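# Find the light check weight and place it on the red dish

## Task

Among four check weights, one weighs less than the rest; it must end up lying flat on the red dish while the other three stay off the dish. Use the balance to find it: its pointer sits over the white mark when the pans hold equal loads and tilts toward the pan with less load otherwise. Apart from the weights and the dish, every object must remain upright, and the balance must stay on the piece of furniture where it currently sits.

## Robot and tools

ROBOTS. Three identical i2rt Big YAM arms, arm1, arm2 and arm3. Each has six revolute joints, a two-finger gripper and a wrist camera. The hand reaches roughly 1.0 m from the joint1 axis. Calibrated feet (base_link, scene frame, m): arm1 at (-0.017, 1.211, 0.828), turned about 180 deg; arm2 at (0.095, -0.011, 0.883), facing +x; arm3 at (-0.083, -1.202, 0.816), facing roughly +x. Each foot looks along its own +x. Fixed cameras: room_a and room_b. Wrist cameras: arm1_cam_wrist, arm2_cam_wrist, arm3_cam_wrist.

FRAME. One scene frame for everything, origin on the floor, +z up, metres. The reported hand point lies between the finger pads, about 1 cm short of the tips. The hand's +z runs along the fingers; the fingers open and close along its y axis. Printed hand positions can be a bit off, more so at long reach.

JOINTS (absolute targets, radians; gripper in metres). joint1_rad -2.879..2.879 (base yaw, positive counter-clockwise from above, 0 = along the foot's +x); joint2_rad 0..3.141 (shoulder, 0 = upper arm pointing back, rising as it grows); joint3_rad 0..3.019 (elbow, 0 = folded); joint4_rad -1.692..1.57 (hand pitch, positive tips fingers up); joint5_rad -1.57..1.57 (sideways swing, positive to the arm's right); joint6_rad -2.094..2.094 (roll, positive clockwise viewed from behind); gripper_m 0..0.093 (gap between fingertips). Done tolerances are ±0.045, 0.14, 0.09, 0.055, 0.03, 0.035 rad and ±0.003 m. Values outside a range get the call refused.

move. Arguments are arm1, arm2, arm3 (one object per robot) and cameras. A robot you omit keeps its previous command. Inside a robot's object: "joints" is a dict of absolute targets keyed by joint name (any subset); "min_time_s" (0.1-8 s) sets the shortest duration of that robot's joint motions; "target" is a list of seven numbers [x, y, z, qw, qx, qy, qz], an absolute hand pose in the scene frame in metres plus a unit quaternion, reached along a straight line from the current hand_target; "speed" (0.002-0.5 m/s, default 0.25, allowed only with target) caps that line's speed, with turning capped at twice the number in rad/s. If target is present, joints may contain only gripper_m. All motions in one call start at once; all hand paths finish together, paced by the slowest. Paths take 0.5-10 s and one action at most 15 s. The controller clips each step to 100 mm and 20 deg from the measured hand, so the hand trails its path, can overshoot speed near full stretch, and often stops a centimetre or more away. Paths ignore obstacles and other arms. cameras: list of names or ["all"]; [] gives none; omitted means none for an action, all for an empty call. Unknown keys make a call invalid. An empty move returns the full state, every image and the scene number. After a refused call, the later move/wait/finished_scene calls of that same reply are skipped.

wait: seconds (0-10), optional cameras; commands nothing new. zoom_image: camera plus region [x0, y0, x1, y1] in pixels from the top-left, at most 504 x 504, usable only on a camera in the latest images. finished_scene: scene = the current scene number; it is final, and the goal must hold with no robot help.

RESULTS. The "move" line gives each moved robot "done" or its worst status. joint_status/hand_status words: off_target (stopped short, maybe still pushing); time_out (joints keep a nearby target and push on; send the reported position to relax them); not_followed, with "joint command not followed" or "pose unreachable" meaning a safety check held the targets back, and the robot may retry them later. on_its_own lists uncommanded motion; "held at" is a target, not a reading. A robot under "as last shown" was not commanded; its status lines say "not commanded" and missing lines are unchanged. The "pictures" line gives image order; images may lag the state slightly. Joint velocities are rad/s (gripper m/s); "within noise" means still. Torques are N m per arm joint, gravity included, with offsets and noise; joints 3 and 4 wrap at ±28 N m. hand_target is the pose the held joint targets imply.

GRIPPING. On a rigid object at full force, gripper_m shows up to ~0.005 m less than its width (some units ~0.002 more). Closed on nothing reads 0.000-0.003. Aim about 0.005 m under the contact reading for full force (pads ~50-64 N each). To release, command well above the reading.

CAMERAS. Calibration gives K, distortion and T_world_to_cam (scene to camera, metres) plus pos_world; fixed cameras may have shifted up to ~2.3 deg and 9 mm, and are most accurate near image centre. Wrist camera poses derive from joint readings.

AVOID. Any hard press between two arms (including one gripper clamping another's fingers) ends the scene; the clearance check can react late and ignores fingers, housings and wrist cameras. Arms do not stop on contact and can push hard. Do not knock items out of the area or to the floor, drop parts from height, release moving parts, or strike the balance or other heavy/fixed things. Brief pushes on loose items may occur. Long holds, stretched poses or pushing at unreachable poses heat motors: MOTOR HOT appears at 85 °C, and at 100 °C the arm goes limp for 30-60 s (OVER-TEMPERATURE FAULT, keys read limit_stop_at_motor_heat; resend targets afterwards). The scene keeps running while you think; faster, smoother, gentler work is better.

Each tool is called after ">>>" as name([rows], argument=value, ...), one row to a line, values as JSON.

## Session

>>> move()

Scene clock: 0.00 s.
Joint torques (N m): no reading
Heat: arm1: hottest joint2_rad 35 °C; arm2: hottest joint2_rad 29 °C; arm3: hottest joint2_rad 34 °C.
Joint velocities: within noise
arm1.joint_positions: joint1_rad=+0.776 joint2_rad=+0.602 joint3_rad=+1.507 joint4_rad=-1.261 joint5_rad=+0.098 joint6_rad=+0.607 gripper_m=+0.09396
arm1.joint_status: not commanded
arm1.hand: x=-0.1701 y=+1.0660 z=+1.4453 quat_wxyz=(-0.349, -0.815, -0.066, +0.458) (m; scene frame)
arm1.hand_target: x=-0.1672 y=+1.0692 z=+1.4585 quat_wxyz=(-0.357, -0.807, -0.065, +0.467) (m; scene frame)
arm1.hand_status: not commanded
arm2.joint_positions: joint1_rad=+0.021 joint2_rad=+0.603 joint3_rad=+1.379 joint4_rad=-1.633 joint5_rad=-0.031 joint6_rad=+0.148 gripper_m=+0.09396
arm2.joint_status: not commanded
arm2.hand: x=-0.0901 y=-0.0176 z=+1.3638 quat_wxyz=(+0.028, +0.934, -0.076, -0.347) (m; scene frame)
arm2.hand_target: x=-0.0886 y=-0.0177 z=+1.3731 quat_wxyz=(+0.029, +0.930, -0.075, -0.358) (m; scene frame)
arm2.hand_status: not commanded
arm3.joint_positions: joint1_rad=+0.525 joint2_rad=+0.628 joint3_rad=+1.422 joint4_rad=-1.611 joint5_rad=-0.278 joint6_rad=-0.485 gripper_m=+0.09396
arm3.joint_status: not commanded
arm3.hand: x=-0.2389 y=-1.3139 z=+1.3216 quat_wxyz=(+0.100, +0.819, +0.423, -0.375) (m; scene frame)
arm3.hand_target: x=-0.2372 y=-1.3133 z=+1.3293 quat_wxyz=(+0.099, +0.815, +0.422, -0.384) (m; scene frame)
arm3.hand_status: not commanded
pictures: arm1_cam_wrist, arm2_cam_wrist, arm3_cam_wrist, room_a, room_b
camera_calibration:
arm1_cam_wrist: T_world_to_cam=[[-0.426578, 0.750242, -0.505142, -0.142259], [0.876534, 0.205232, -0.435395, 0.562627], [-0.22298, -0.628504, -0.74516, 1.8366], [0, 0, 0, 1]] pos_world=[-0.144322, 1.14557, 1.54166]
arm2_cam_wrist: T_world_to_cam=[[0.114776, 0.987548, -0.107587, 0.175562], [0.988832, -0.123942, -0.0827592, 0.205023], [-0.0950631, -0.0968864, -0.990745, 1.46502], [0, 0, 0, 1]] pos_world=[-0.0836141, -0.00602373, 1.48732]
arm3_cam_wrist: T_world_to_cam=[[-0.763962, 0.629021, 0.143855, 0.455582], [0.608574, 0.776494, -0.163383, 1.38403], [-0.214474, -0.0372722, -0.976018, 1.31615], [0, 0, 0, 1]] pos_world=[-0.211956, -1.3122, 1.44517]

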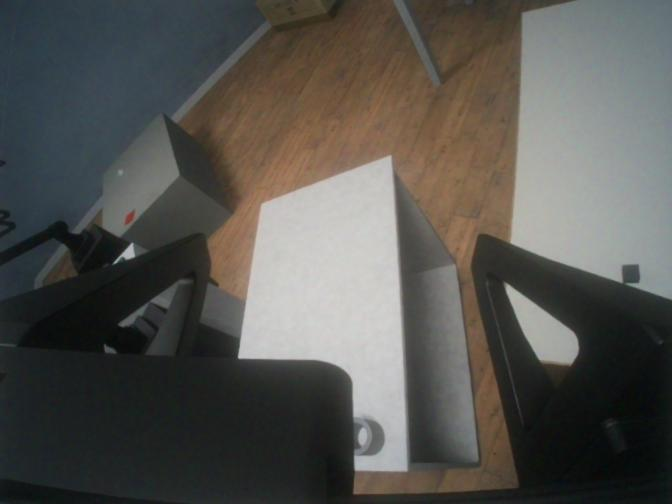

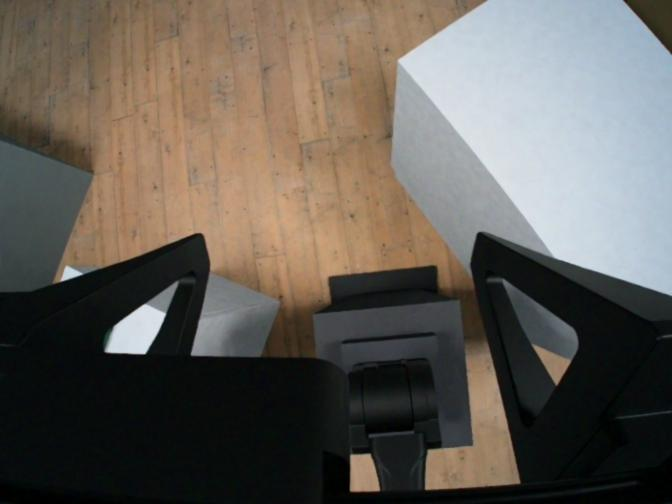

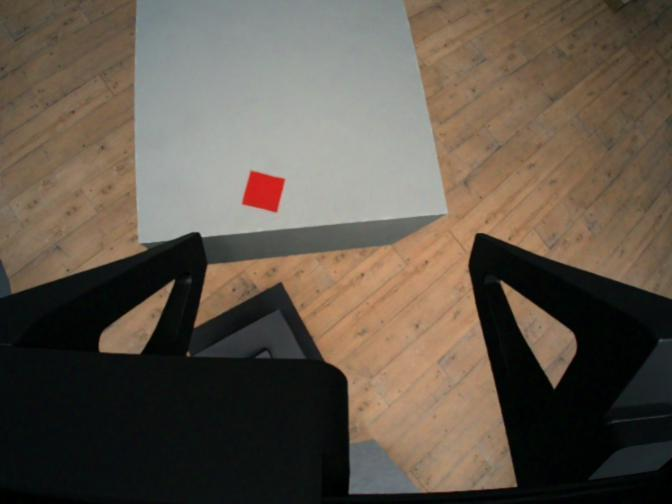

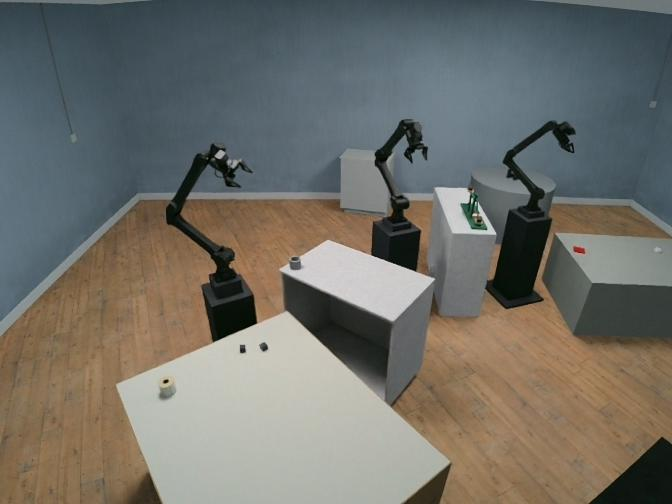

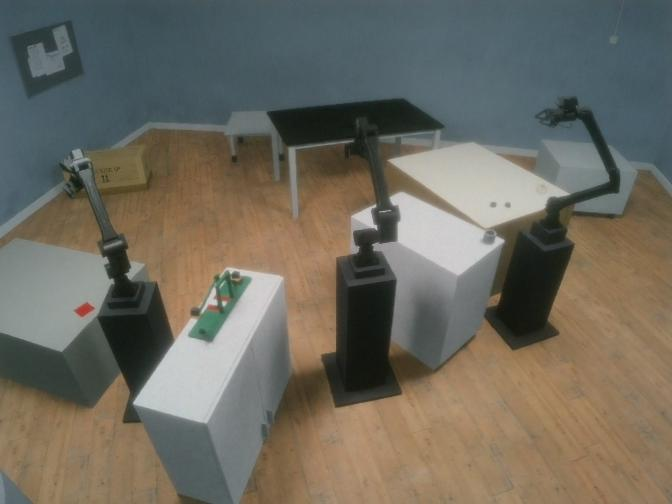

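>>> zoom_image(camera="room_a", region=[430, 170, 510, 240])

>>> zoom_image(camera="room_b", region=[170, 250, 270, 350])

>>> zoom_image(camera="room_a", region=[200, 310, 320, 390])

Scaled by 6.300 from the camera's 672x504 image, which has a finer 960x720 frame.

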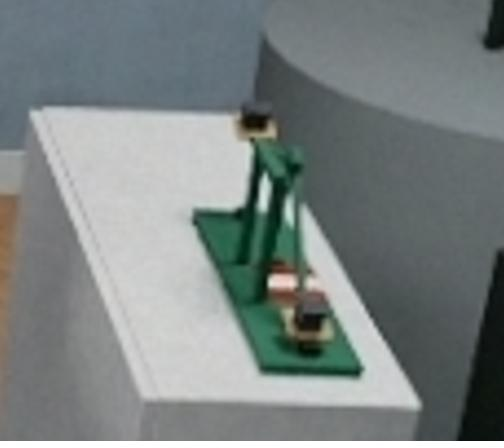

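Scaled by 5.040 from the camera's 672x504 image, which has a finer 960x720 frame.

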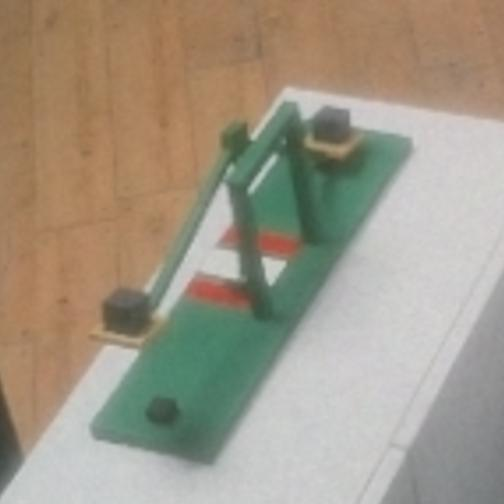

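Scaled by 4.200 from the camera's 672x504 image, which has a finer 960x720 frame.

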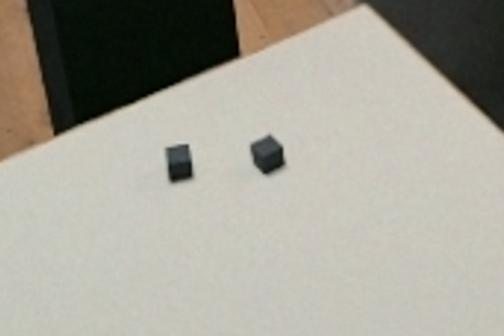

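>>> move(arm3={"joints":{"joint1_rad":-2.155,"joint2_rad":0.84,"joint3_rad":1.05,"joint4_rad":-1.1,"joint5_rad":0,"joint6_rad":0}})

>>> move(arm3={"target":[0.2,-0.9,1.08,0.2378,-0.3812,0.8875,0.1022],"speed":0.3}, cameras=["arm3_cam_wrist","room_b"])

Scene clock: 3.67 s.
Joint torques (N m): arm1=[0.26 2.78 9.85 2.11 0.11 -0.14] | arm2=[1.55 2.37 10.71 1.74 -0.04 0.09] | arm3=[-1.73 -5.54 9.1 1.89 0.06 0.03]
Heat: arm1: hottest joint2_rad 35 °C; arm2: hottest joint2_rad 29 °C; arm3: hottest joint2_rad 34 °C.
move: arm3 done
Joint velocities: within noise
arm1, arm2: as last shown
arm3.joint_positions: joint1_rad=-2.147 joint2_rad=+0.853 joint3_rad=+1.047 joint4_rad=-1.107 joint5_rad=-0.001 joint6_rad=-0.008 gripper_m=+0.09398
arm3.joint_status: all done
arm3.hand: x=+0.1585 y=-0.9470 z=+1.1536 quat_wxyz=(-0.294, +0.380, -0.867, -0.133) (m; scene frame)
arm3.hand_target: x=+0.1599 y=-0.9496 z=+1.1604 quat_wxyz=(-0.304, +0.372, -0.866, -0.137) (m; scene frame)
arm3.hand_status: not commanded
pictures: none

Scene clock: 4.83 s.
Joint torques (N m): arm1=[-0.38 2.96 9.95 2.14 0.12 -0.14] | arm2=[1.61 2.08 10.74 1.77 -0.03 0.1] | arm3=[-0.5 -7.88 9.74 1.91 0.12 0.06]
Heat: arm1: hottest joint2_rad 35 °C; arm2: hottest joint2_rad 29 °C; arm3: hottest joint2_rad 34 °C.
move: arm3 done
Joint velocities: within noise
arm1, arm2: as last shown
arm3.joint_positions: joint1_rad=-2.144 joint2_rad=+1.087 joint3_rad=+1.030 joint4_rad=-1.009 joint5_rad=+0.017 joint6_rad=+0.005 gripper_m=+0.09398
arm3.joint_status: not commanded
arm3.hand: x=+0.1978 y=-0.9063 z=+1.0737 quat_wxyz=(-0.228, +0.383, -0.890, -0.097) (m; scene frame)
arm3.hand_target: x=+0.1999 y=-0.9002 z=+1.0800 quat_wxyz=(-0.238, +0.381, -0.888, -0.102) (m; scene frame)
arm3.hand_status: done (0.009 m and 1.3 deg from the pose sent, 0.097 m and 7.7 deg at the start)
pictures: arm3_cam_wrist, room_b
camera_calibration:
arm3_cam_wrist: T_world_to_cam=[[0.719731, -0.694242, -0.00387364, -0.765634], [-0.689081, -0.715039, 0.117839, -0.635772], [-0.0845788, -0.0821434, -0.993025, 1.13499], [0, 0, 0, 1]] pos_world=[0.208948, -0.892905, 1.19902]

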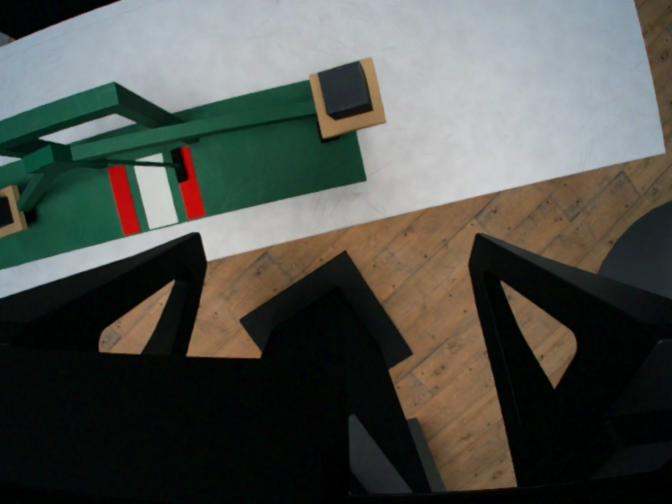

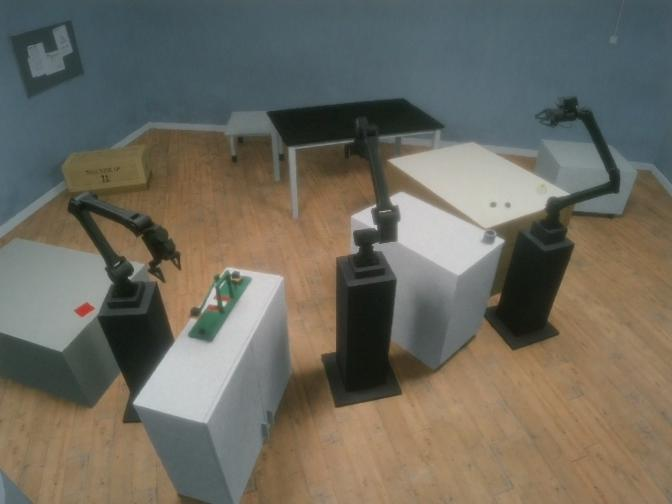

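>>> zoom_image(camera="arm3_cam_wrist", region=[290, 40, 410, 160])

Scaled by 4.200 from the camera's 672x504 image, which has a finer 960x720 frame.

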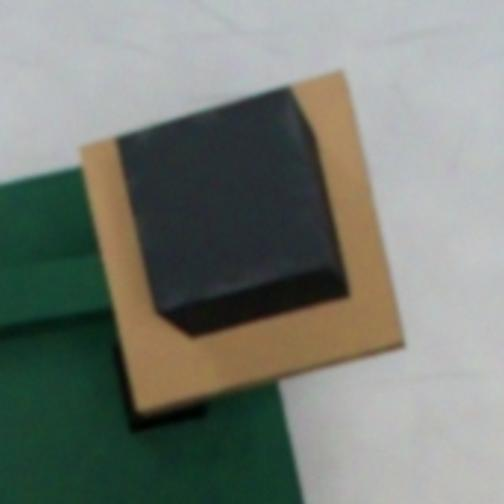

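>>> move(arm3={"target":[0.274,-0.826,1.05,0,-0.5,0.866,0],"speed":0.25}, cameras=["arm3_cam_wrist"])

Scene clock: 7.67 s.
Joint torques (N m): arm1=[-0.09 3.02 9.92 2.11 0.08 -0.14] | arm2=[1.49 2.37 10.74 1.72 -0.03 0.09] | arm3=[-1.38 -14.51 11.52 0.28 0.12 -0.16]
Heat: arm1: hottest joint2_rad 35 °C; arm2: hottest joint2_rad 29 °C; arm3: hottest joint2_rad 34 °C.
move: arm3 off_target
Joint velocities: within noise
arm1, arm2: as last shown
arm3.joint_positions: joint1_rad=-2.145 joint2_rad=+1.665 joint3_rad=+1.606 joint4_rad=-1.519 joint5_rad=+0.008 joint6_rad=-0.219 gripper_m=+0.09398
arm3.joint_status: not commanded
arm3.hand: x=+0.2625 y=-0.8336 z=+1.0457 quat_wxyz=(+0.005, +0.498, -0.867, +0.000) (m; scene frame)
arm3.hand_target: x=+0.2737 y=-0.8263 z=+1.0500 quat_wxyz=(-0.001, +0.500, -0.866, +0.000) (m; scene frame)
arm3.hand_status: off_target (0.014 m and 0.6 deg from the pose sent, 0.113 m and 31.7 deg at the start)
pictures: arm3_cam_wrist
camera_calibration:
arm3_cam_wrist: T_world_to_cam=[[0.858427, -0.512905, -0.00556655, -0.645284], [-0.411979, -0.695895, 0.588221, -1.08465], [-0.305575, -0.502652, -0.808681, 0.633391], [0, 0, 0, 1]] pos_world=[0.300624, -0.7674, 1.14664]

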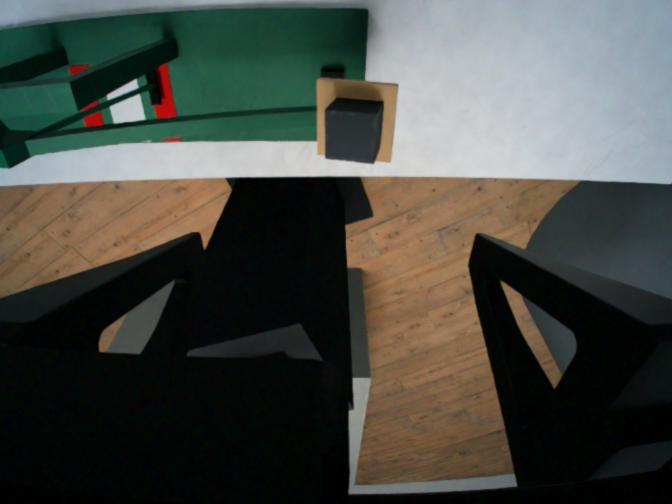

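>>> move(arm3={"target":[0.279,-0.828,0.935,0,-0.4772,0.8788,0],"speed":0.15}, cameras=["arm3_cam_wrist"])

Scene clock: 9.67 s.
Joint torques (N m): arm1=[-0.44 2.9 9.98 2.13 0.1 -0.15] | arm2=[1.44 2.14 10.7 1.76 -0.02 0.08] | arm3=[-1.61 -15.27 7.76 0.92 0.12 0]
Heat: arm1: hottest joint2_rad 35 °C; arm2: hottest joint3_rad 30 °C; arm3: hottest joint2_rad 34 °C.
move: arm3 off_target
Joint velocities: within noise
arm1, arm2: as last shown
arm3.joint_positions: joint1_rad=-2.154 joint2_rad=+1.728 joint3_rad=+1.428 joint4_rad=-1.251 joint5_rad=+0.008 joint6_rad=-0.196 gripper_m=+0.09398
arm3.joint_status: not commanded
arm3.hand: x=+0.2743 y=-0.8266 z=+0.9484 quat_wxyz=(-0.008, +0.484, -0.875, -0.004) (m; scene frame)
arm3.hand_target: x=+0.2787 y=-0.8282 z=+0.9353 quat_wxyz=(+0.000, +0.477, -0.879, +0.000) (m; scene frame)
arm3.hand_status: off_target (0.014 m and 1.4 deg from the pose sent, 0.112 m and 2.9 deg at the start)
pictures: arm3_cam_wrist
camera_calibration:
arm3_cam_wrist: T_world_to_cam=[[0.841442, -0.540347, -0.000359127, -0.675342], [-0.445167, -0.693603, 0.56634, -0.985857], [-0.306269, -0.476382, -0.824172, 0.598457], [0, 0, 0, 1]] pos_world=[0.312679, -0.763618, 1.05132]

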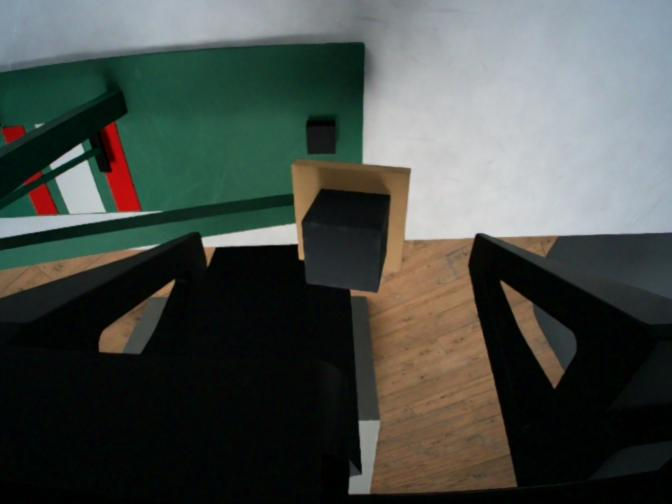

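>>> move(arm3={"target":[0.272,-0.839,0.903,0,-0.4695,0.8829,0],"speed":0.08}, cameras=["arm3_cam_wrist"])

Scene clock: 11.17 s.
Joint torques (N m): arm1=[-0.44 3.08 9.99 2.13 0.08 -0.14] | arm2=[1.32 2.32 10.8 1.77 -0.03 0.08] | arm3=[-1.55 -14.92 7.23 0.95 0.11 0.03]
Heat: arm1: hottest joint2_rad 35 °C; arm2: hottest joint3_rad 30 °C; arm3: hottest joint2_rad 35 °C.
move: arm3 off_target
Joint velocities: within noise
arm1, arm2: as last shown
arm3.joint_positions: joint1_rad=-2.160 joint2_rad=+1.728 joint3_rad=+1.341 joint4_rad=-1.161 joint5_rad=+0.008 joint6_rad=-0.184 gripper_m=+0.09398
arm3.joint_status: not commanded
arm3.hand: x=+0.2691 y=-0.8359 z=+0.9173 quat_wxyz=(-0.010, +0.477, -0.879, -0.005) (m; scene frame)
arm3.hand_target: x=+0.2717 y=-0.8392 z=+0.9033 quat_wxyz=(+0.000, +0.470, -0.883, +0.000) (m; scene frame)
arm3.hand_status: off_target (0.015 m and 1.5 deg from the pose sent, 0.047 m and 2.2 deg at the start)
pictures: arm3_cam_wrist
camera_calibration:
arm3_cam_wrist: T_world_to_cam=[[0.831828, -0.555033, 0.0000481994, -0.686052], [-0.458494, -0.687095, 0.563634, -0.965437], [-0.312803, -0.468869, -0.826024, 0.576533], [0, 0, 0, 1]] pos_world=[0.308371, -0.77381, 1.02042]

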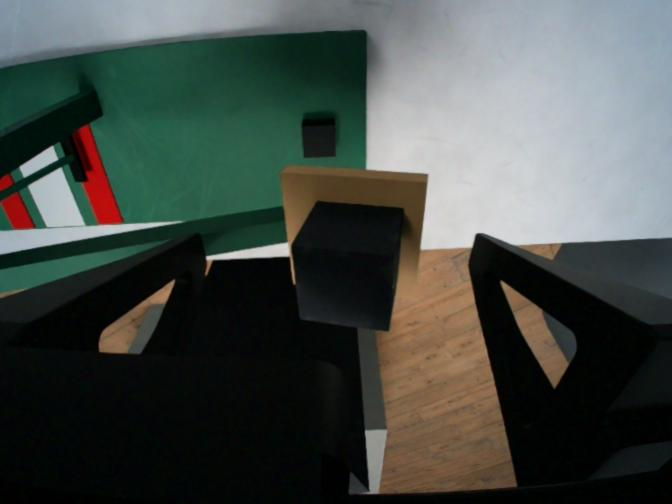

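>>> move(arm3={"target":[0.279,-0.843,0.903,0,-0.4695,0.8829,0],"speed":0.05})

>>> move(arm3={"joints":{"gripper_m":0.02}})

>>> move(arm3={"target":[0.279,-0.843,0.99,0,-0.4695,0.8829,0],"speed":0.1}, cameras=["arm3_cam_wrist"])

Scene clock: 12.53 s.
Joint torques (N m): arm1=[-0.03 3.08 9.92 2.06 0.11 -0.16] | arm2=[1.61 2.2 10.76 1.78 -0.03 0.09] | arm3=[-1.38 -14.56 7.72 0.88 0.12 -0.11]
Heat: arm1: hottest joint2_rad 35 °C; arm2: hottest joint3_rad 30 °C; arm3: hottest joint2_rad 35 °C.
move: arm3 off_target
Joint velocities: within noise
arm1, arm2: as last shown
arm3.joint_positions: joint1_rad=-2.177 joint2_rad=+1.728 joint3_rad=+1.341 joint4_rad=-1.161 joint5_rad=+0.008 joint6_rad=-0.184 gripper_m=+0.09398
arm3.joint_status: not commanded
arm3.hand: x=+0.2753 y=-0.8419 z=+0.9172 quat_wxyz=(-0.009, +0.469, -0.883, -0.004) (m; scene frame)
arm3.hand_target: x=+0.2787 y=-0.8433 z=+0.9033 quat_wxyz=(+0.000, +0.469, -0.883, +0.000) (m; scene frame)
arm3.hand_status: off_target (0.015 m and 1.2 deg from the pose sent, 0.019 m and 1.5 deg at the start)
pictures: none

Scene clock: 13.23 s.
Joint torques (N m): arm1=[0.03 2.84 9.91 2.11 0.11 -0.14] | arm2=[1.44 2.55 10.77 1.74 -0.03 0.08] | arm3=[-1.44 -14.62 7.75 0.87 0.13 -0.11]
Heat: arm1: hottest joint2_rad 35 °C; arm2: hottest joint3_rad 31 °C; arm3: hottest joint2_rad 35 °C.
move: arm3 off_target
Joint velocities: within noise
arm1, arm2: as last shown
arm3.joint_positions: joint1_rad=-2.177 joint2_rad=+1.728 joint3_rad=+1.341 joint4_rad=-1.161 joint5_rad=+0.007 joint6_rad=-0.184 gripper_m=+0.03280
arm3.joint_status: gripper_m off_target (ended at +0.03283, target +0.02000)
arm3.hand: x=+0.2751 y=-0.8418 z=+0.9172 quat_wxyz=(-0.009, +0.469, -0.883, -0.005) (m; scene frame)
arm3.hand_target: x=+0.2786 y=-0.8433 z=+0.9033 quat_wxyz=(+0.000, +0.470, -0.883, +0.000) (m; scene frame)
arm3.hand_status: not commanded
pictures: none

Scene clock: 14.87 s.
Joint torques (N m): arm1=[-0.73 3.08 9.91 2 0.09 -0.1] | arm2=[1.55 2.26 10.7 1.76 -0.02 0.09] | arm3=[-1.38 -17.55 11.33 0.28 0.12 -0.09]
Heat: arm1: hottest joint3_rad 36 °C; arm2: hottest joint3_rad 31 °C; arm3: hottest joint2_rad 35 °C.
move: arm3 off_target
Joint velocities: within noise
arm1.joint_positions: joint1_rad=+0.776 joint2_rad=+0.602 joint3_rad=+1.507 joint4_rad=-1.261 joint5_rad=+0.098 joint6_rad=+0.607 gripper_m=+0.09396
arm1.joint_status: not commanded
arm1.hand: x=-0.1701 y=+1.0660 z=+1.4453 quat_wxyz=(-0.349, -0.815, -0.066, +0.458) (m; scene frame)
arm1.hand_target: x=-0.1672 y=+1.0692 z=+1.4585 quat_wxyz=(-0.357, -0.807, -0.065, +0.467) (m; scene frame)
arm1.hand_status: not commanded
arm2.joint_positions: joint1_rad=+0.021 joint2_rad=+0.603 joint3_rad=+1.379 joint4_rad=-1.633 joint5_rad=-0.031 joint6_rad=+0.148 gripper_m=+0.09396
arm2.joint_status: not commanded
arm2.hand: x=-0.0901 y=-0.0176 z=+1.3638 quat_wxyz=(+0.028, +0.934, -0.076, -0.347) (m; scene frame)
arm2.hand_target: x=-0.0886 y=-0.0177 z=+1.3731 quat_wxyz=(+0.029, +0.930, -0.075, -0.358) (m; scene frame)
arm2.hand_status: not commanded
arm3.joint_positions: joint1_rad=-2.177 joint2_rad=+1.700 joint3_rad=+1.440 joint4_rad=-1.360 joint5_rad=+0.008 joint6_rad=-0.184 gripper_m=+0.03280
arm3.joint_status: not commanded
arm3.hand: x=+0.2668 y=-0.8514 z=+0.9662 quat_wxyz=(+0.025, +0.469, -0.883, +0.007) (m; scene frame)
arm3.hand_target: x=+0.2783 y=-0.8438 z=+0.9901 quat_wxyz=(+0.000, +0.469, -0.883, +0.000) (m; scene frame)
arm3.hand_status: off_target (0.028 m and 3.0 deg from the pose sent, 0.073 m and 1.2 deg at the start)
pictures: arm3_cam_wrist
camera_calibration:
arm3_cam_wrist: T_world_to_cam=[[0.8223, -0.568923, -0.0121846, -0.690306], [-0.439329, -0.648308, 0.621842, -1.03309], [-0.361679, -0.505988, -0.783048, 0.548823], [0, 0, 0, 1]] pos_world=[0.312272, -0.784791, 1.06376]

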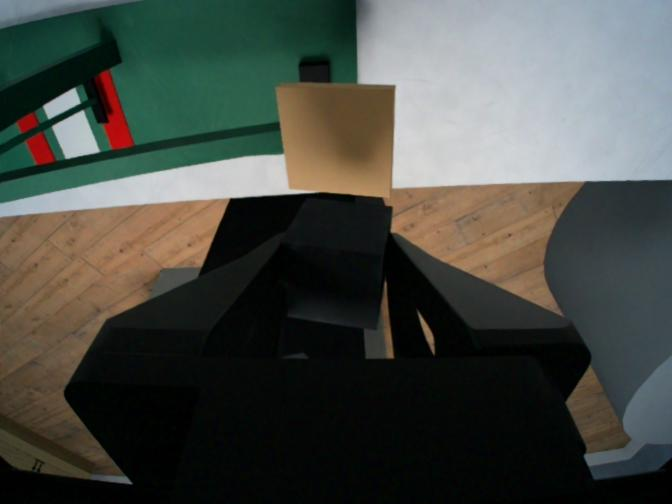

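>>> move(arm3={"joints":{"joint2_rad":1.45,"joint3_rad":1.48,"joint4_rad":-1.6},"min_time_s":1.0})

>>> move(arm3={"joints":{"joint1_rad":1.12},"min_time_s":3}, cameras=["arm3_cam_wrist","room_a"])

Scene clock: 16.83 s.
Joint torques (N m): arm1=[-0.73 2.96 9.88 2.19 0.09 -0.14] | arm2=[1.61 2.14 10.76 1.8 -0.02 0.08] | arm3=[-1.26 -13.86 11.07 0.13 0.12 -0.09]
Heat: arm1: hottest joint3_rad 36 °C; arm2: hottest joint3_rad 31 °C; arm3: hottest joint2_rad 35 °C.
move: arm3 done
Joint velocities: within noise
arm1, arm2: as last shown
arm3.joint_positions: joint1_rad=-2.177 joint2_rad=+1.461 joint3_rad=+1.440 joint4_rad=-1.592 joint5_rad=+0.008 joint6_rad=-0.184 gripper_m=+0.03280
arm3.joint_status: all done
arm3.hand: x=+0.2147 y=-0.9058 z=+1.0736 quat_wxyz=(+0.022, +0.469, -0.883, +0.006) (m; scene frame)
arm3.hand_target: x=+0.2210 y=-0.9030 z=+1.0934 quat_wxyz=(+0.001, +0.469, -0.883, +0.000) (m; scene frame)
arm3.hand_status: not commanded
pictures: none

Scene clock: 20.27 s.
Joint torques (N m): arm1=[-0.79 3.19 9.95 2.14 0.11 -0.15] | arm2=[1.61 2.08 10.73 1.84 -0.04 0.09] | arm3=[-1.32 -13.8 11.12 0.17 0.03 -0.09]
Heat: arm1: hottest joint3_rad 36 °C; arm2: hottest joint3_rad 32 °C; arm3: hottest joint2_rad 36 °C.
move: arm3 done
Joint velocities: within noise
arm1, arm2: as last shown
arm3.joint_positions: joint1_rad=+1.120 joint2_rad=+1.461 joint3_rad=+1.440 joint4_rad=-1.592 joint5_rad=+0.011 joint6_rad=-0.184 gripper_m=+0.03280
arm3.joint_status: all done
arm3.hand: x=-0.3272 y=-1.5422 z=+1.0750 quat_wxyz=(-0.018, +0.844, +0.536, +0.016) (m; scene frame)
arm3.hand_target: x=-0.3307 y=-1.5475 z=+1.0948 quat_wxyz=(-0.010, +0.843, +0.538, -0.005) (m; scene frame)
arm3.hand_status: not commanded
pictures: arm3_cam_wrist, room_a
camera_calibration:
arm3_cam_wrist: T_world_to_cam=[[-0.900523, 0.434612, 0.0130888, 0.363266], [0.349312, 0.705198, 0.61699, 0.540996], [0.258921, 0.560186, -0.786862, 1.92103], [0, 0, 0, 1]] pos_world=[-0.359242, -1.61552, 1.17304]

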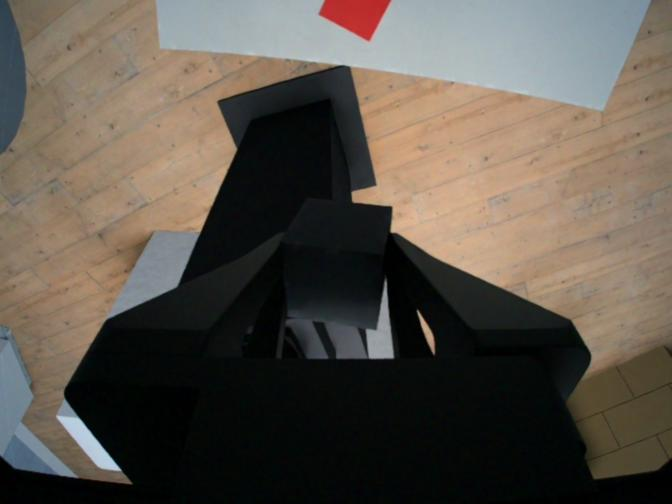

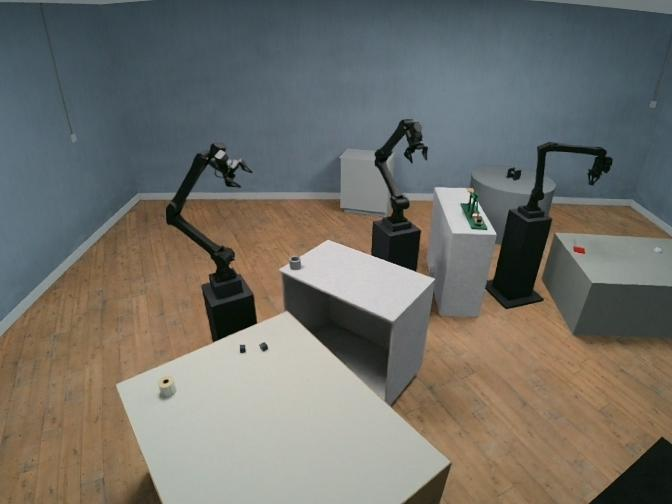

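>>> move(arm3={"target":[-0.375,-1.588,0.76,0,0.891,0.454,0],"speed":0.3}, cameras=["arm3_cam_wrist"])

Scene clock: 23.13 s.
Joint torques (N m): arm1=[-0.44 2.73 9.99 2.06 0.08 -0.16] | arm2=[1.44 2.2 10.7 1.77 -0.01 0.08] | arm3=[-1.96 -15.79 7.19 0.88 -0.08 0.06]
Heat: arm1: hottest joint3_rad 37 °C; arm2: hottest joint3_rad 33 °C; arm3: hottest joint2_rad 36 °C.
move: arm3 off_target
Joint velocities: within noise
arm1, arm2: as last shown
arm3.joint_positions: joint1_rad=+1.102 joint2_rad=+1.907 joint3_rad=+1.111 joint4_rad=-0.790 joint5_rad=-0.008 joint6_rad=-0.029 gripper_m=+0.03280
arm3.joint_status: not commanded
arm3.hand: x=-0.3666 y=-1.5819 z=+0.7614 quat_wxyz=(-0.004, +0.887, +0.461, +0.006) (m; scene frame)
arm3.hand_target: x=-0.3749 y=-1.5878 z=+0.7601 quat_wxyz=(+0.000, +0.891, +0.454, +0.000) (m; scene frame)
arm3.hand_status: off_target (0.011 m and 1.3 deg from the pose sent, 0.322 m and 11.2 deg at the start)
pictures: arm3_cam_wrist
camera_calibration:
arm3_cam_wrist: T_world_to_cam=[[-0.812005, 0.583649, 0.00160349, 0.626213], [0.470776, 0.65334, 0.592889, 0.757121], [0.344991, 0.482183, -0.805283, 1.6289], [0, 0, 0, 1]] pos_world=[-0.409904, -1.64558, 0.861835]

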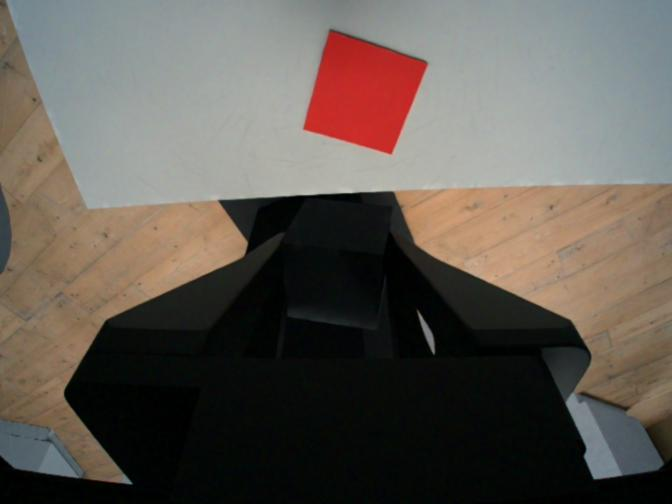

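>>> move(arm3={"target":[-0.387,-1.571,0.62,0,0.891,0.454,0],"speed":0.2}, cameras=["arm3_cam_wrist"])

Scene clock: 25.27 s.
Joint torques (N m): arm1=[-0.56 2.78 9.88 2.03 0.09 -0.18] | arm2=[1.55 2.32 10.71 1.8 -0.04 0.09] | arm3=[-1.96 -16.79 5.7 0.87 -0.07 -0.16]
Heat: arm1: hottest joint3_rad 37 °C; arm2: hottest joint3_rad 33 °C; arm3: hottest joint2_rad 36 °C.
move: arm3 off_target
Joint velocities: within noise
arm1, arm2: as last shown
arm3.joint_positions: joint1_rad=+1.062 joint2_rad=+2.201 joint3_rad=+1.094 joint4_rad=-0.482 joint5_rad=-0.008 joint6_rad=-0.050 gripper_m=+0.03280
arm3.joint_status: not commanded
arm3.hand: x=-0.3775 y=-1.5635 z=+0.6240 quat_wxyz=(-0.005, +0.892, +0.453, +0.007) (m; scene frame)
arm3.hand_target: x=-0.3869 y=-1.5707 z=+0.6203 quat_wxyz=(+0.000, +0.891, +0.454, +0.000) (m; scene frame)
arm3.hand_status: off_target (0.013 m and 1.0 deg from the pose sent, 0.143 m and 1.3 deg at the start)
pictures: arm3_cam_wrist
camera_calibration:
arm3_cam_wrist: T_world_to_cam=[[-0.800708, 0.599054, 0.00123047, 0.635322], [0.482327, 0.643468, 0.594398, 0.8198], [0.355285, 0.476533, -0.80417, 1.50752], [0, 0, 0, 1]] pos_world=[-0.422305, -1.62649, 0.724237]

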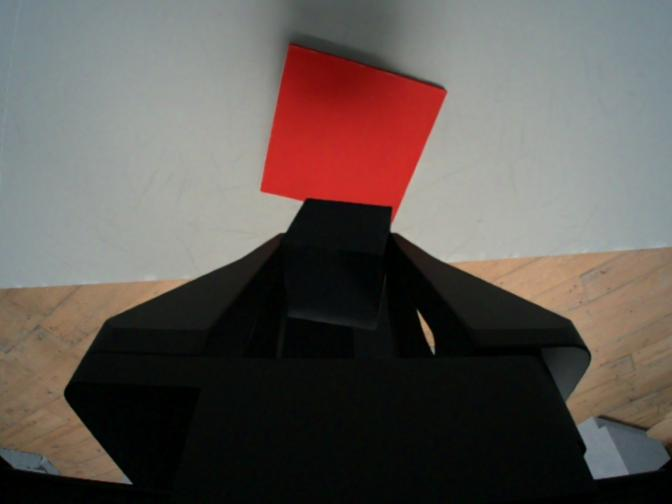

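>>> move(arm3={"target":[-0.389,-1.568,0.56,0,0.891,0.454,0],"speed":0.12}, cameras=["arm3_cam_wrist"])

Scene clock: 27.10 s.
Joint torques (N m): arm1=[-0.56 2.96 10.07 2.07 0.07 -0.14] | arm2=[1.55 2.2 10.74 1.78 -0.02 0.09] | arm3=[-1.96 -17.2 4.71 0.85 -0.08 -0.13]
Heat: arm1: hottest joint3_rad 37 °C; arm2: hottest joint3_rad 33 °C; arm3: hottest joint2_rad 36 °C.
move: arm3 done
Joint velocities: within noise
arm1, arm2: as last shown
arm3.joint_positions: joint1_rad=+1.057 joint2_rad=+2.344 joint3_rad=+1.141 joint4_rad=-0.378 joint5_rad=-0.008 joint6_rad=-0.056 gripper_m=+0.03280
arm3.joint_status: not commanded
arm3.hand: x=-0.3821 y=-1.5646 z=+0.5668 quat_wxyz=(-0.003, +0.891, +0.453, +0.003) (m; scene frame)
arm3.hand_target: x=-0.3889 y=-1.5677 z=+0.5602 quat_wxyz=(+0.000, +0.891, +0.454, +0.000) (m; scene frame)
arm3.hand_status: done (0.010 m and 0.5 deg from the pose sent, 0.065 m and 1.0 deg at the start)
pictures: arm3_cam_wrist
camera_calibration:
arm3_cam_wrist: T_world_to_cam=[[-0.801436, 0.598079, 0.0014568, 0.630382], [0.484624, 0.647972, 0.587599, 0.868404], [0.350487, 0.471629, -0.809151, 1.45699], [0, 0, 0, 1]] pos_world=[-0.426294, -1.62688, 0.667732]

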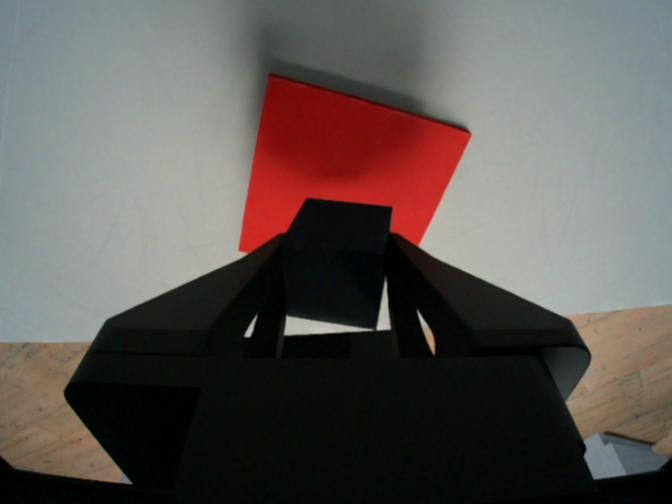

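>>> move(arm3={"target":[-0.383,-1.560,0.535,0,0.891,0.454,0],"speed":0.08})

>>> move(arm3={"target":[-0.383,-1.560,0.52,0,0.891,0.454,0],"speed":0.05}, cameras=["arm3_cam_wrist"])

Scene clock: 28.50 s.
Joint torques (N m): arm1=[-0.38 3.02 9.87 2.17 0.1 -0.15] | arm2=[1.49 2.2 10.69 1.8 -0.04 0.08] | arm3=[-2.14 -16.91 3.99 0.88 -0.07 -0.13]
Heat: arm1: hottest joint3_rad 37 °C; arm2: hottest joint3_rad 33 °C; arm3: hottest joint2_rad 36 °C.
move: arm3 done
Joint velocities: within noise
arm1, arm2: as last shown
arm3.joint_positions: joint1_rad=+1.057 joint2_rad=+2.393 joint3_rad=+1.141 joint4_rad=-0.320 joint5_rad=-0.008 joint6_rad=-0.056 gripper_m=+0.03280
arm3.joint_status: not commanded
arm3.hand: x=-0.3791 y=-1.5605 z=+0.5446 quat_wxyz=(-0.001, +0.891, +0.454, -0.001) (m; scene frame)
arm3.hand_target: x=-0.3829 y=-1.5598 z=+0.5353 quat_wxyz=(+0.000, +0.891, +0.454, +0.000) (m; scene frame)
arm3.hand_status: done (0.010 m and 0.2 deg from the pose sent, 0.032 m and 0.5 deg at the start)
pictures: none

Scene clock: 29.53 s.
Joint torques (N m): arm1=[-0.03 2.43 9.88 2.19 0.11 -0.15] | arm2=[1.49 2.32 10.73 1.76 -0.04 0.08] | arm3=[-1.9 -16.73 3.92 0.9 -0.07 -0.12]
Heat: arm1: hottest joint3_rad 38 °C; arm2: hottest joint3_rad 34 °C; arm3: hottest joint2_rad 36 °C.
move: arm3 off_target
Joint velocities: within noise
arm1, arm2: as last shown
arm3.joint_positions: joint1_rad=+1.057 joint2_rad=+2.429 joint3_rad=+1.155 joint4_rad=-0.300 joint5_rad=-0.008 joint6_rad=-0.056 gripper_m=+0.03280
arm3.joint_status: not commanded
arm3.hand: x=-0.3786 y=-1.5597 z=+0.5305 quat_wxyz=(-0.001, +0.891, +0.454, +0.000) (m; scene frame)
arm3.hand_target: x=-0.3829 y=-1.5599 z=+0.5203 quat_wxyz=(+0.000, +0.891, +0.454, +0.000) (m; scene frame)
arm3.hand_status: off_target (0.011 m and 0.2 deg from the pose sent, 0.025 m and 0.2 deg at the start)
pictures: arm3_cam_wrist
camera_calibration:
arm3_cam_wrist: T_world_to_cam=[[-0.8017, 0.597724, 0.00176208, 0.629529], [0.486848, 0.651272, 0.582085, 0.89377], [0.346778, 0.467516, -0.813126, 1.41834], [0, 0, 0, 1]] pos_world=[-0.422286, -1.62147, 0.631928]

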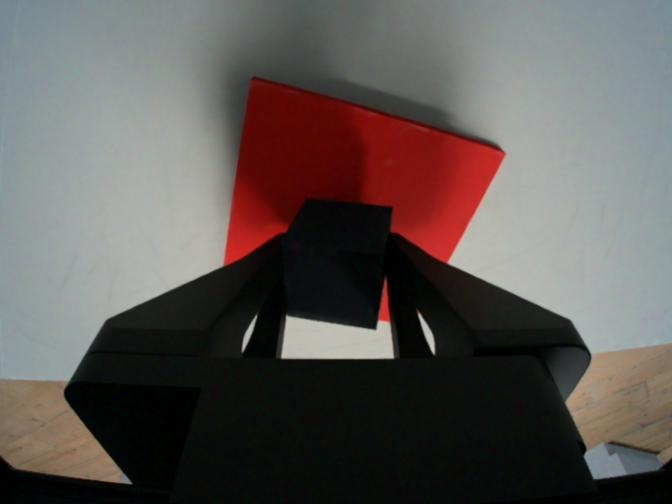

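>>> move(arm3={"target":[-0.383,-1.560,0.511,0,0.891,0.454,0],"speed":0.05})

>>> move(arm3={"target":[-0.383,-1.560,0.502,0,0.891,0.454,0],"speed":0.04}, cameras=["arm3_cam_wrist"])

Scene clock: 30.70 s.
Joint torques (N m): arm1=[-0.15 3.31 9.95 2.09 0.07 -0.14] | arm2=[1.61 2.2 10.77 1.81 -0.04 0.08] | arm3=[-2.02 -16.5 4.15 0.92 -0.07 -0.12]
Heat: arm1: hottest joint3_rad 38 °C; arm2: hottest joint3_rad 34 °C; arm3: hottest joint2_rad 36 °C.
move: arm3 off_target
Joint velocities: within noise
arm1.joint_positions: joint1_rad=+0.776 joint2_rad=+0.602 joint3_rad=+1.507 joint4_rad=-1.261 joint5_rad=+0.098 joint6_rad=+0.607 gripper_m=+0.09396
arm1.joint_status: not commanded
arm1.hand: x=-0.1701 y=+1.0660 z=+1.4453 quat_wxyz=(-0.349, -0.815, -0.066, +0.458) (m; scene frame)
arm1.hand_target: x=-0.1672 y=+1.0692 z=+1.4585 quat_wxyz=(-0.357, -0.807, -0.065, +0.467) (m; scene frame)
arm1.hand_status: not commanded
arm2.joint_positions: joint1_rad=+0.021 joint2_rad=+0.603 joint3_rad=+1.379 joint4_rad=-1.633 joint5_rad=-0.031 joint6_rad=+0.148 gripper_m=+0.09396
arm2.joint_status: not commanded
arm2.hand: x=-0.0901 y=-0.0176 z=+1.3638 quat_wxyz=(+0.028, +0.934, -0.076, -0.347) (m; scene frame)
arm2.hand_target: x=-0.0886 y=-0.0177 z=+1.3731 quat_wxyz=(+0.029, +0.930, -0.075, -0.358) (m; scene frame)
arm2.hand_status: not commanded
arm3.joint_positions: joint1_rad=+1.057 joint2_rad=+2.446 joint3_rad=+1.165 joint4_rad=-0.288 joint5_rad=-0.008 joint6_rad=-0.056 gripper_m=+0.03280
arm3.joint_status: not commanded
arm3.hand: x=-0.3798 y=-1.5610 z=+0.5240 quat_wxyz=(-0.001, +0.891, +0.454, -0.002) (m; scene frame)
arm3.hand_target: x=-0.3828 y=-1.5597 z=+0.5114 quat_wxyz=(+0.000, +0.891, +0.454, +0.000) (m; scene frame)
arm3.hand_status: off_target (0.013 m and 0.2 deg from the pose sent, 0.020 m and 0.2 deg at the start)
pictures: none

Scene clock: 31.67 s.
Joint torques (N m): arm1=[0.15 3.02 9.89 2.21 0.09 -0.14] | arm2=[1.38 2.32 10.74 1.76 -0.04 0.09] | arm3=[-1.9 -15.15 4.4 1.26 -0.05 -0.12]
Heat: arm1: hottest joint3_rad 38 °C; arm2: hottest joint3_rad 34 °C; arm3: hottest joint2_rad 36 °C.
move: arm3 off_target
Joint velocities: within noise
arm1, arm2: as last shown
arm3.joint_positions: joint1_rad=+1.057 joint2_rad=+2.448 joint3_rad=+1.171 joint4_rad=-0.286 joint5_rad=-0.009 joint6_rad=-0.057 gripper_m=+0.03280
arm3.joint_status: not commanded
arm3.hand: x=-0.3820 y=-1.5639 z=+0.5237 quat_wxyz=(+0.001, +0.891, +0.454, -0.005) (m; scene frame)
arm3.hand_target: x=-0.3823 y=-1.5594 z=+0.5031 quat_wxyz=(+0.000, +0.891, +0.454, +0.000) (m; scene frame)
arm3.hand_status: off_target (0.022 m and 0.6 deg from the pose sent, 0.022 m and 0.2 deg at the start)
pictures: arm3_cam_wrist
camera_calibration:
arm3_cam_wrist: T_world_to_cam=[[-0.802224, 0.597022, 0.00142957, 0.628251], [0.489947, 0.656975, 0.573006, 0.916984], [0.341158, 0.460379, -0.81955, 1.40609], [0, 0, 0, 1]] pos_world=[-0.424973, -1.62485, 0.626022]

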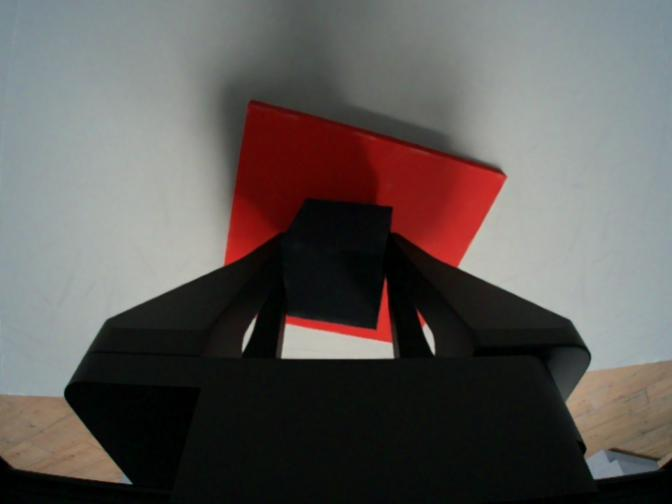

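>>> move(arm3={"joints":{"gripper_m":0.065}})

>>> move(arm3={"target":[-0.378,-1.555,0.72,0,0.891,0.454,0],"speed":0.2}, cameras=["arm3_cam_wrist","room_a"])

Scene clock: 32.53 s.
Joint torques (N m): arm1=[-0.03 2.61 10 1.99 0.08 -0.15] | arm2=[1.44 2.2 10.77 1.76 -0.03 0.07] | arm3=[-1.96 -16.73 3.73 0.9 -0.05 -0.11]
Heat: arm1: hottest joint3_rad 38 °C; arm2: hottest joint3_rad 34 °C; arm3: hottest joint2_rad 37 °C.
move: arm3 done
Joint velocities: within noise
arm1, arm2: as last shown
arm3.joint_positions: joint1_rad=+1.057 joint2_rad=+2.468 joint3_rad=+1.179 joint4_rad=-0.276 joint5_rad=-0.009 joint6_rad=-0.057 gripper_m=+0.06490
arm3.joint_status: all done
arm3.hand: x=-0.3815 y=-1.5631 z=+0.5160 quat_wxyz=(+0.001, +0.891, +0.454, -0.004) (m; scene frame)
arm3.hand_target: x=-0.3824 y=-1.5594 z=+0.5031 quat_wxyz=(+0.000, +0.891, +0.454, +0.000) (m; scene frame)
arm3.hand_status: not commanded
pictures: none

Scene clock: 34.40 s.
Joint torques (N m): arm1=[-0.56 3.43 9.89 2.15 0.1 -0.17] | arm2=[1.61 2.49 10.66 1.78 -0.03 0.08] | arm3=[-2.08 -17.03 4.74 0.21 -0.06 -0.13]
Heat: arm1: hottest joint3_rad 38 °C; arm2: hottest joint3_rad 34 °C; arm3: hottest joint2_rad 37 °C.
move: arm3 done
Joint velocities: within noise
arm1, arm2: as last shown
arm3.joint_positions: joint1_rad=+1.055 joint2_rad=+1.965 joint3_rad=+1.047 joint4_rad=-0.645 joint5_rad=-0.009 joint6_rad=-0.059 gripper_m=+0.06493
arm3.joint_status: not commanded
arm3.hand: x=-0.3780 y=-1.5603 z=+0.7197 quat_wxyz=(+0.001, +0.891, +0.454, -0.005) (m; scene frame)
arm3.hand_target: x=-0.3780 y=-1.5551 z=+0.7200 quat_wxyz=(+0.000, +0.891, +0.454, +0.000) (m; scene frame)
arm3.hand_status: done (0.005 m and 0.6 deg from the pose sent, 0.204 m and 0.5 deg at the start)
pictures: arm3_cam_wrist, room_a
camera_calibration:
arm3_cam_wrist: T_world_to_cam=[[-0.801748, 0.59766, 0.00155159, 0.630167], [0.490525, 0.65654, 0.57301, 0.799942], [0.341447, 0.460171, -0.819547, 1.56339], [0, 0, 0, 1]] pos_world=[-0.420972, -1.62125, 0.821922]

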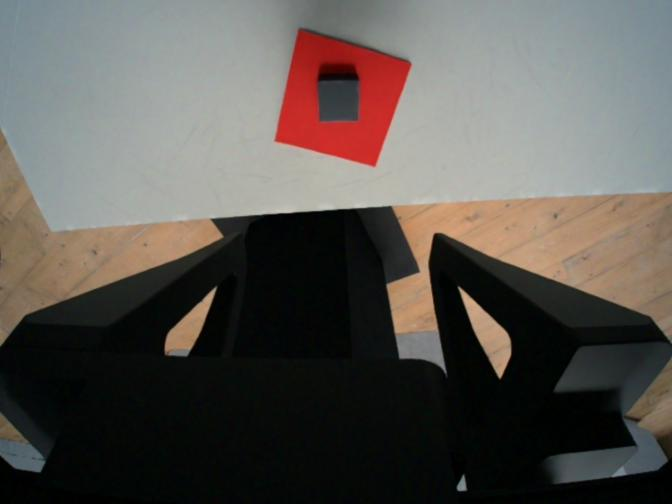

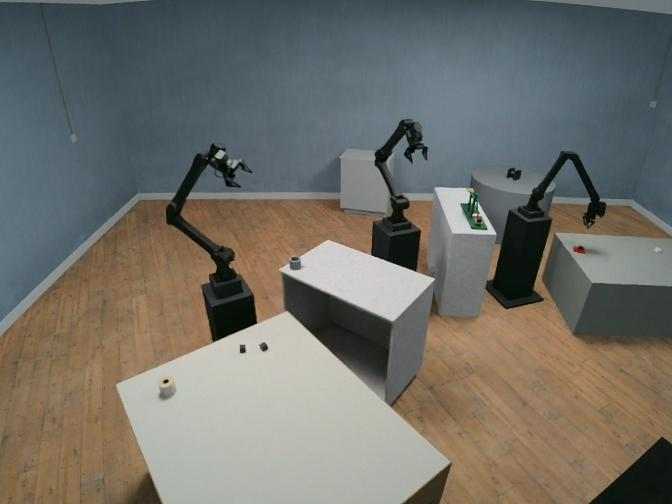

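Cube sits flat on the dish.

>>> finished_scene(scene=2)

The scene is finished: the task was done.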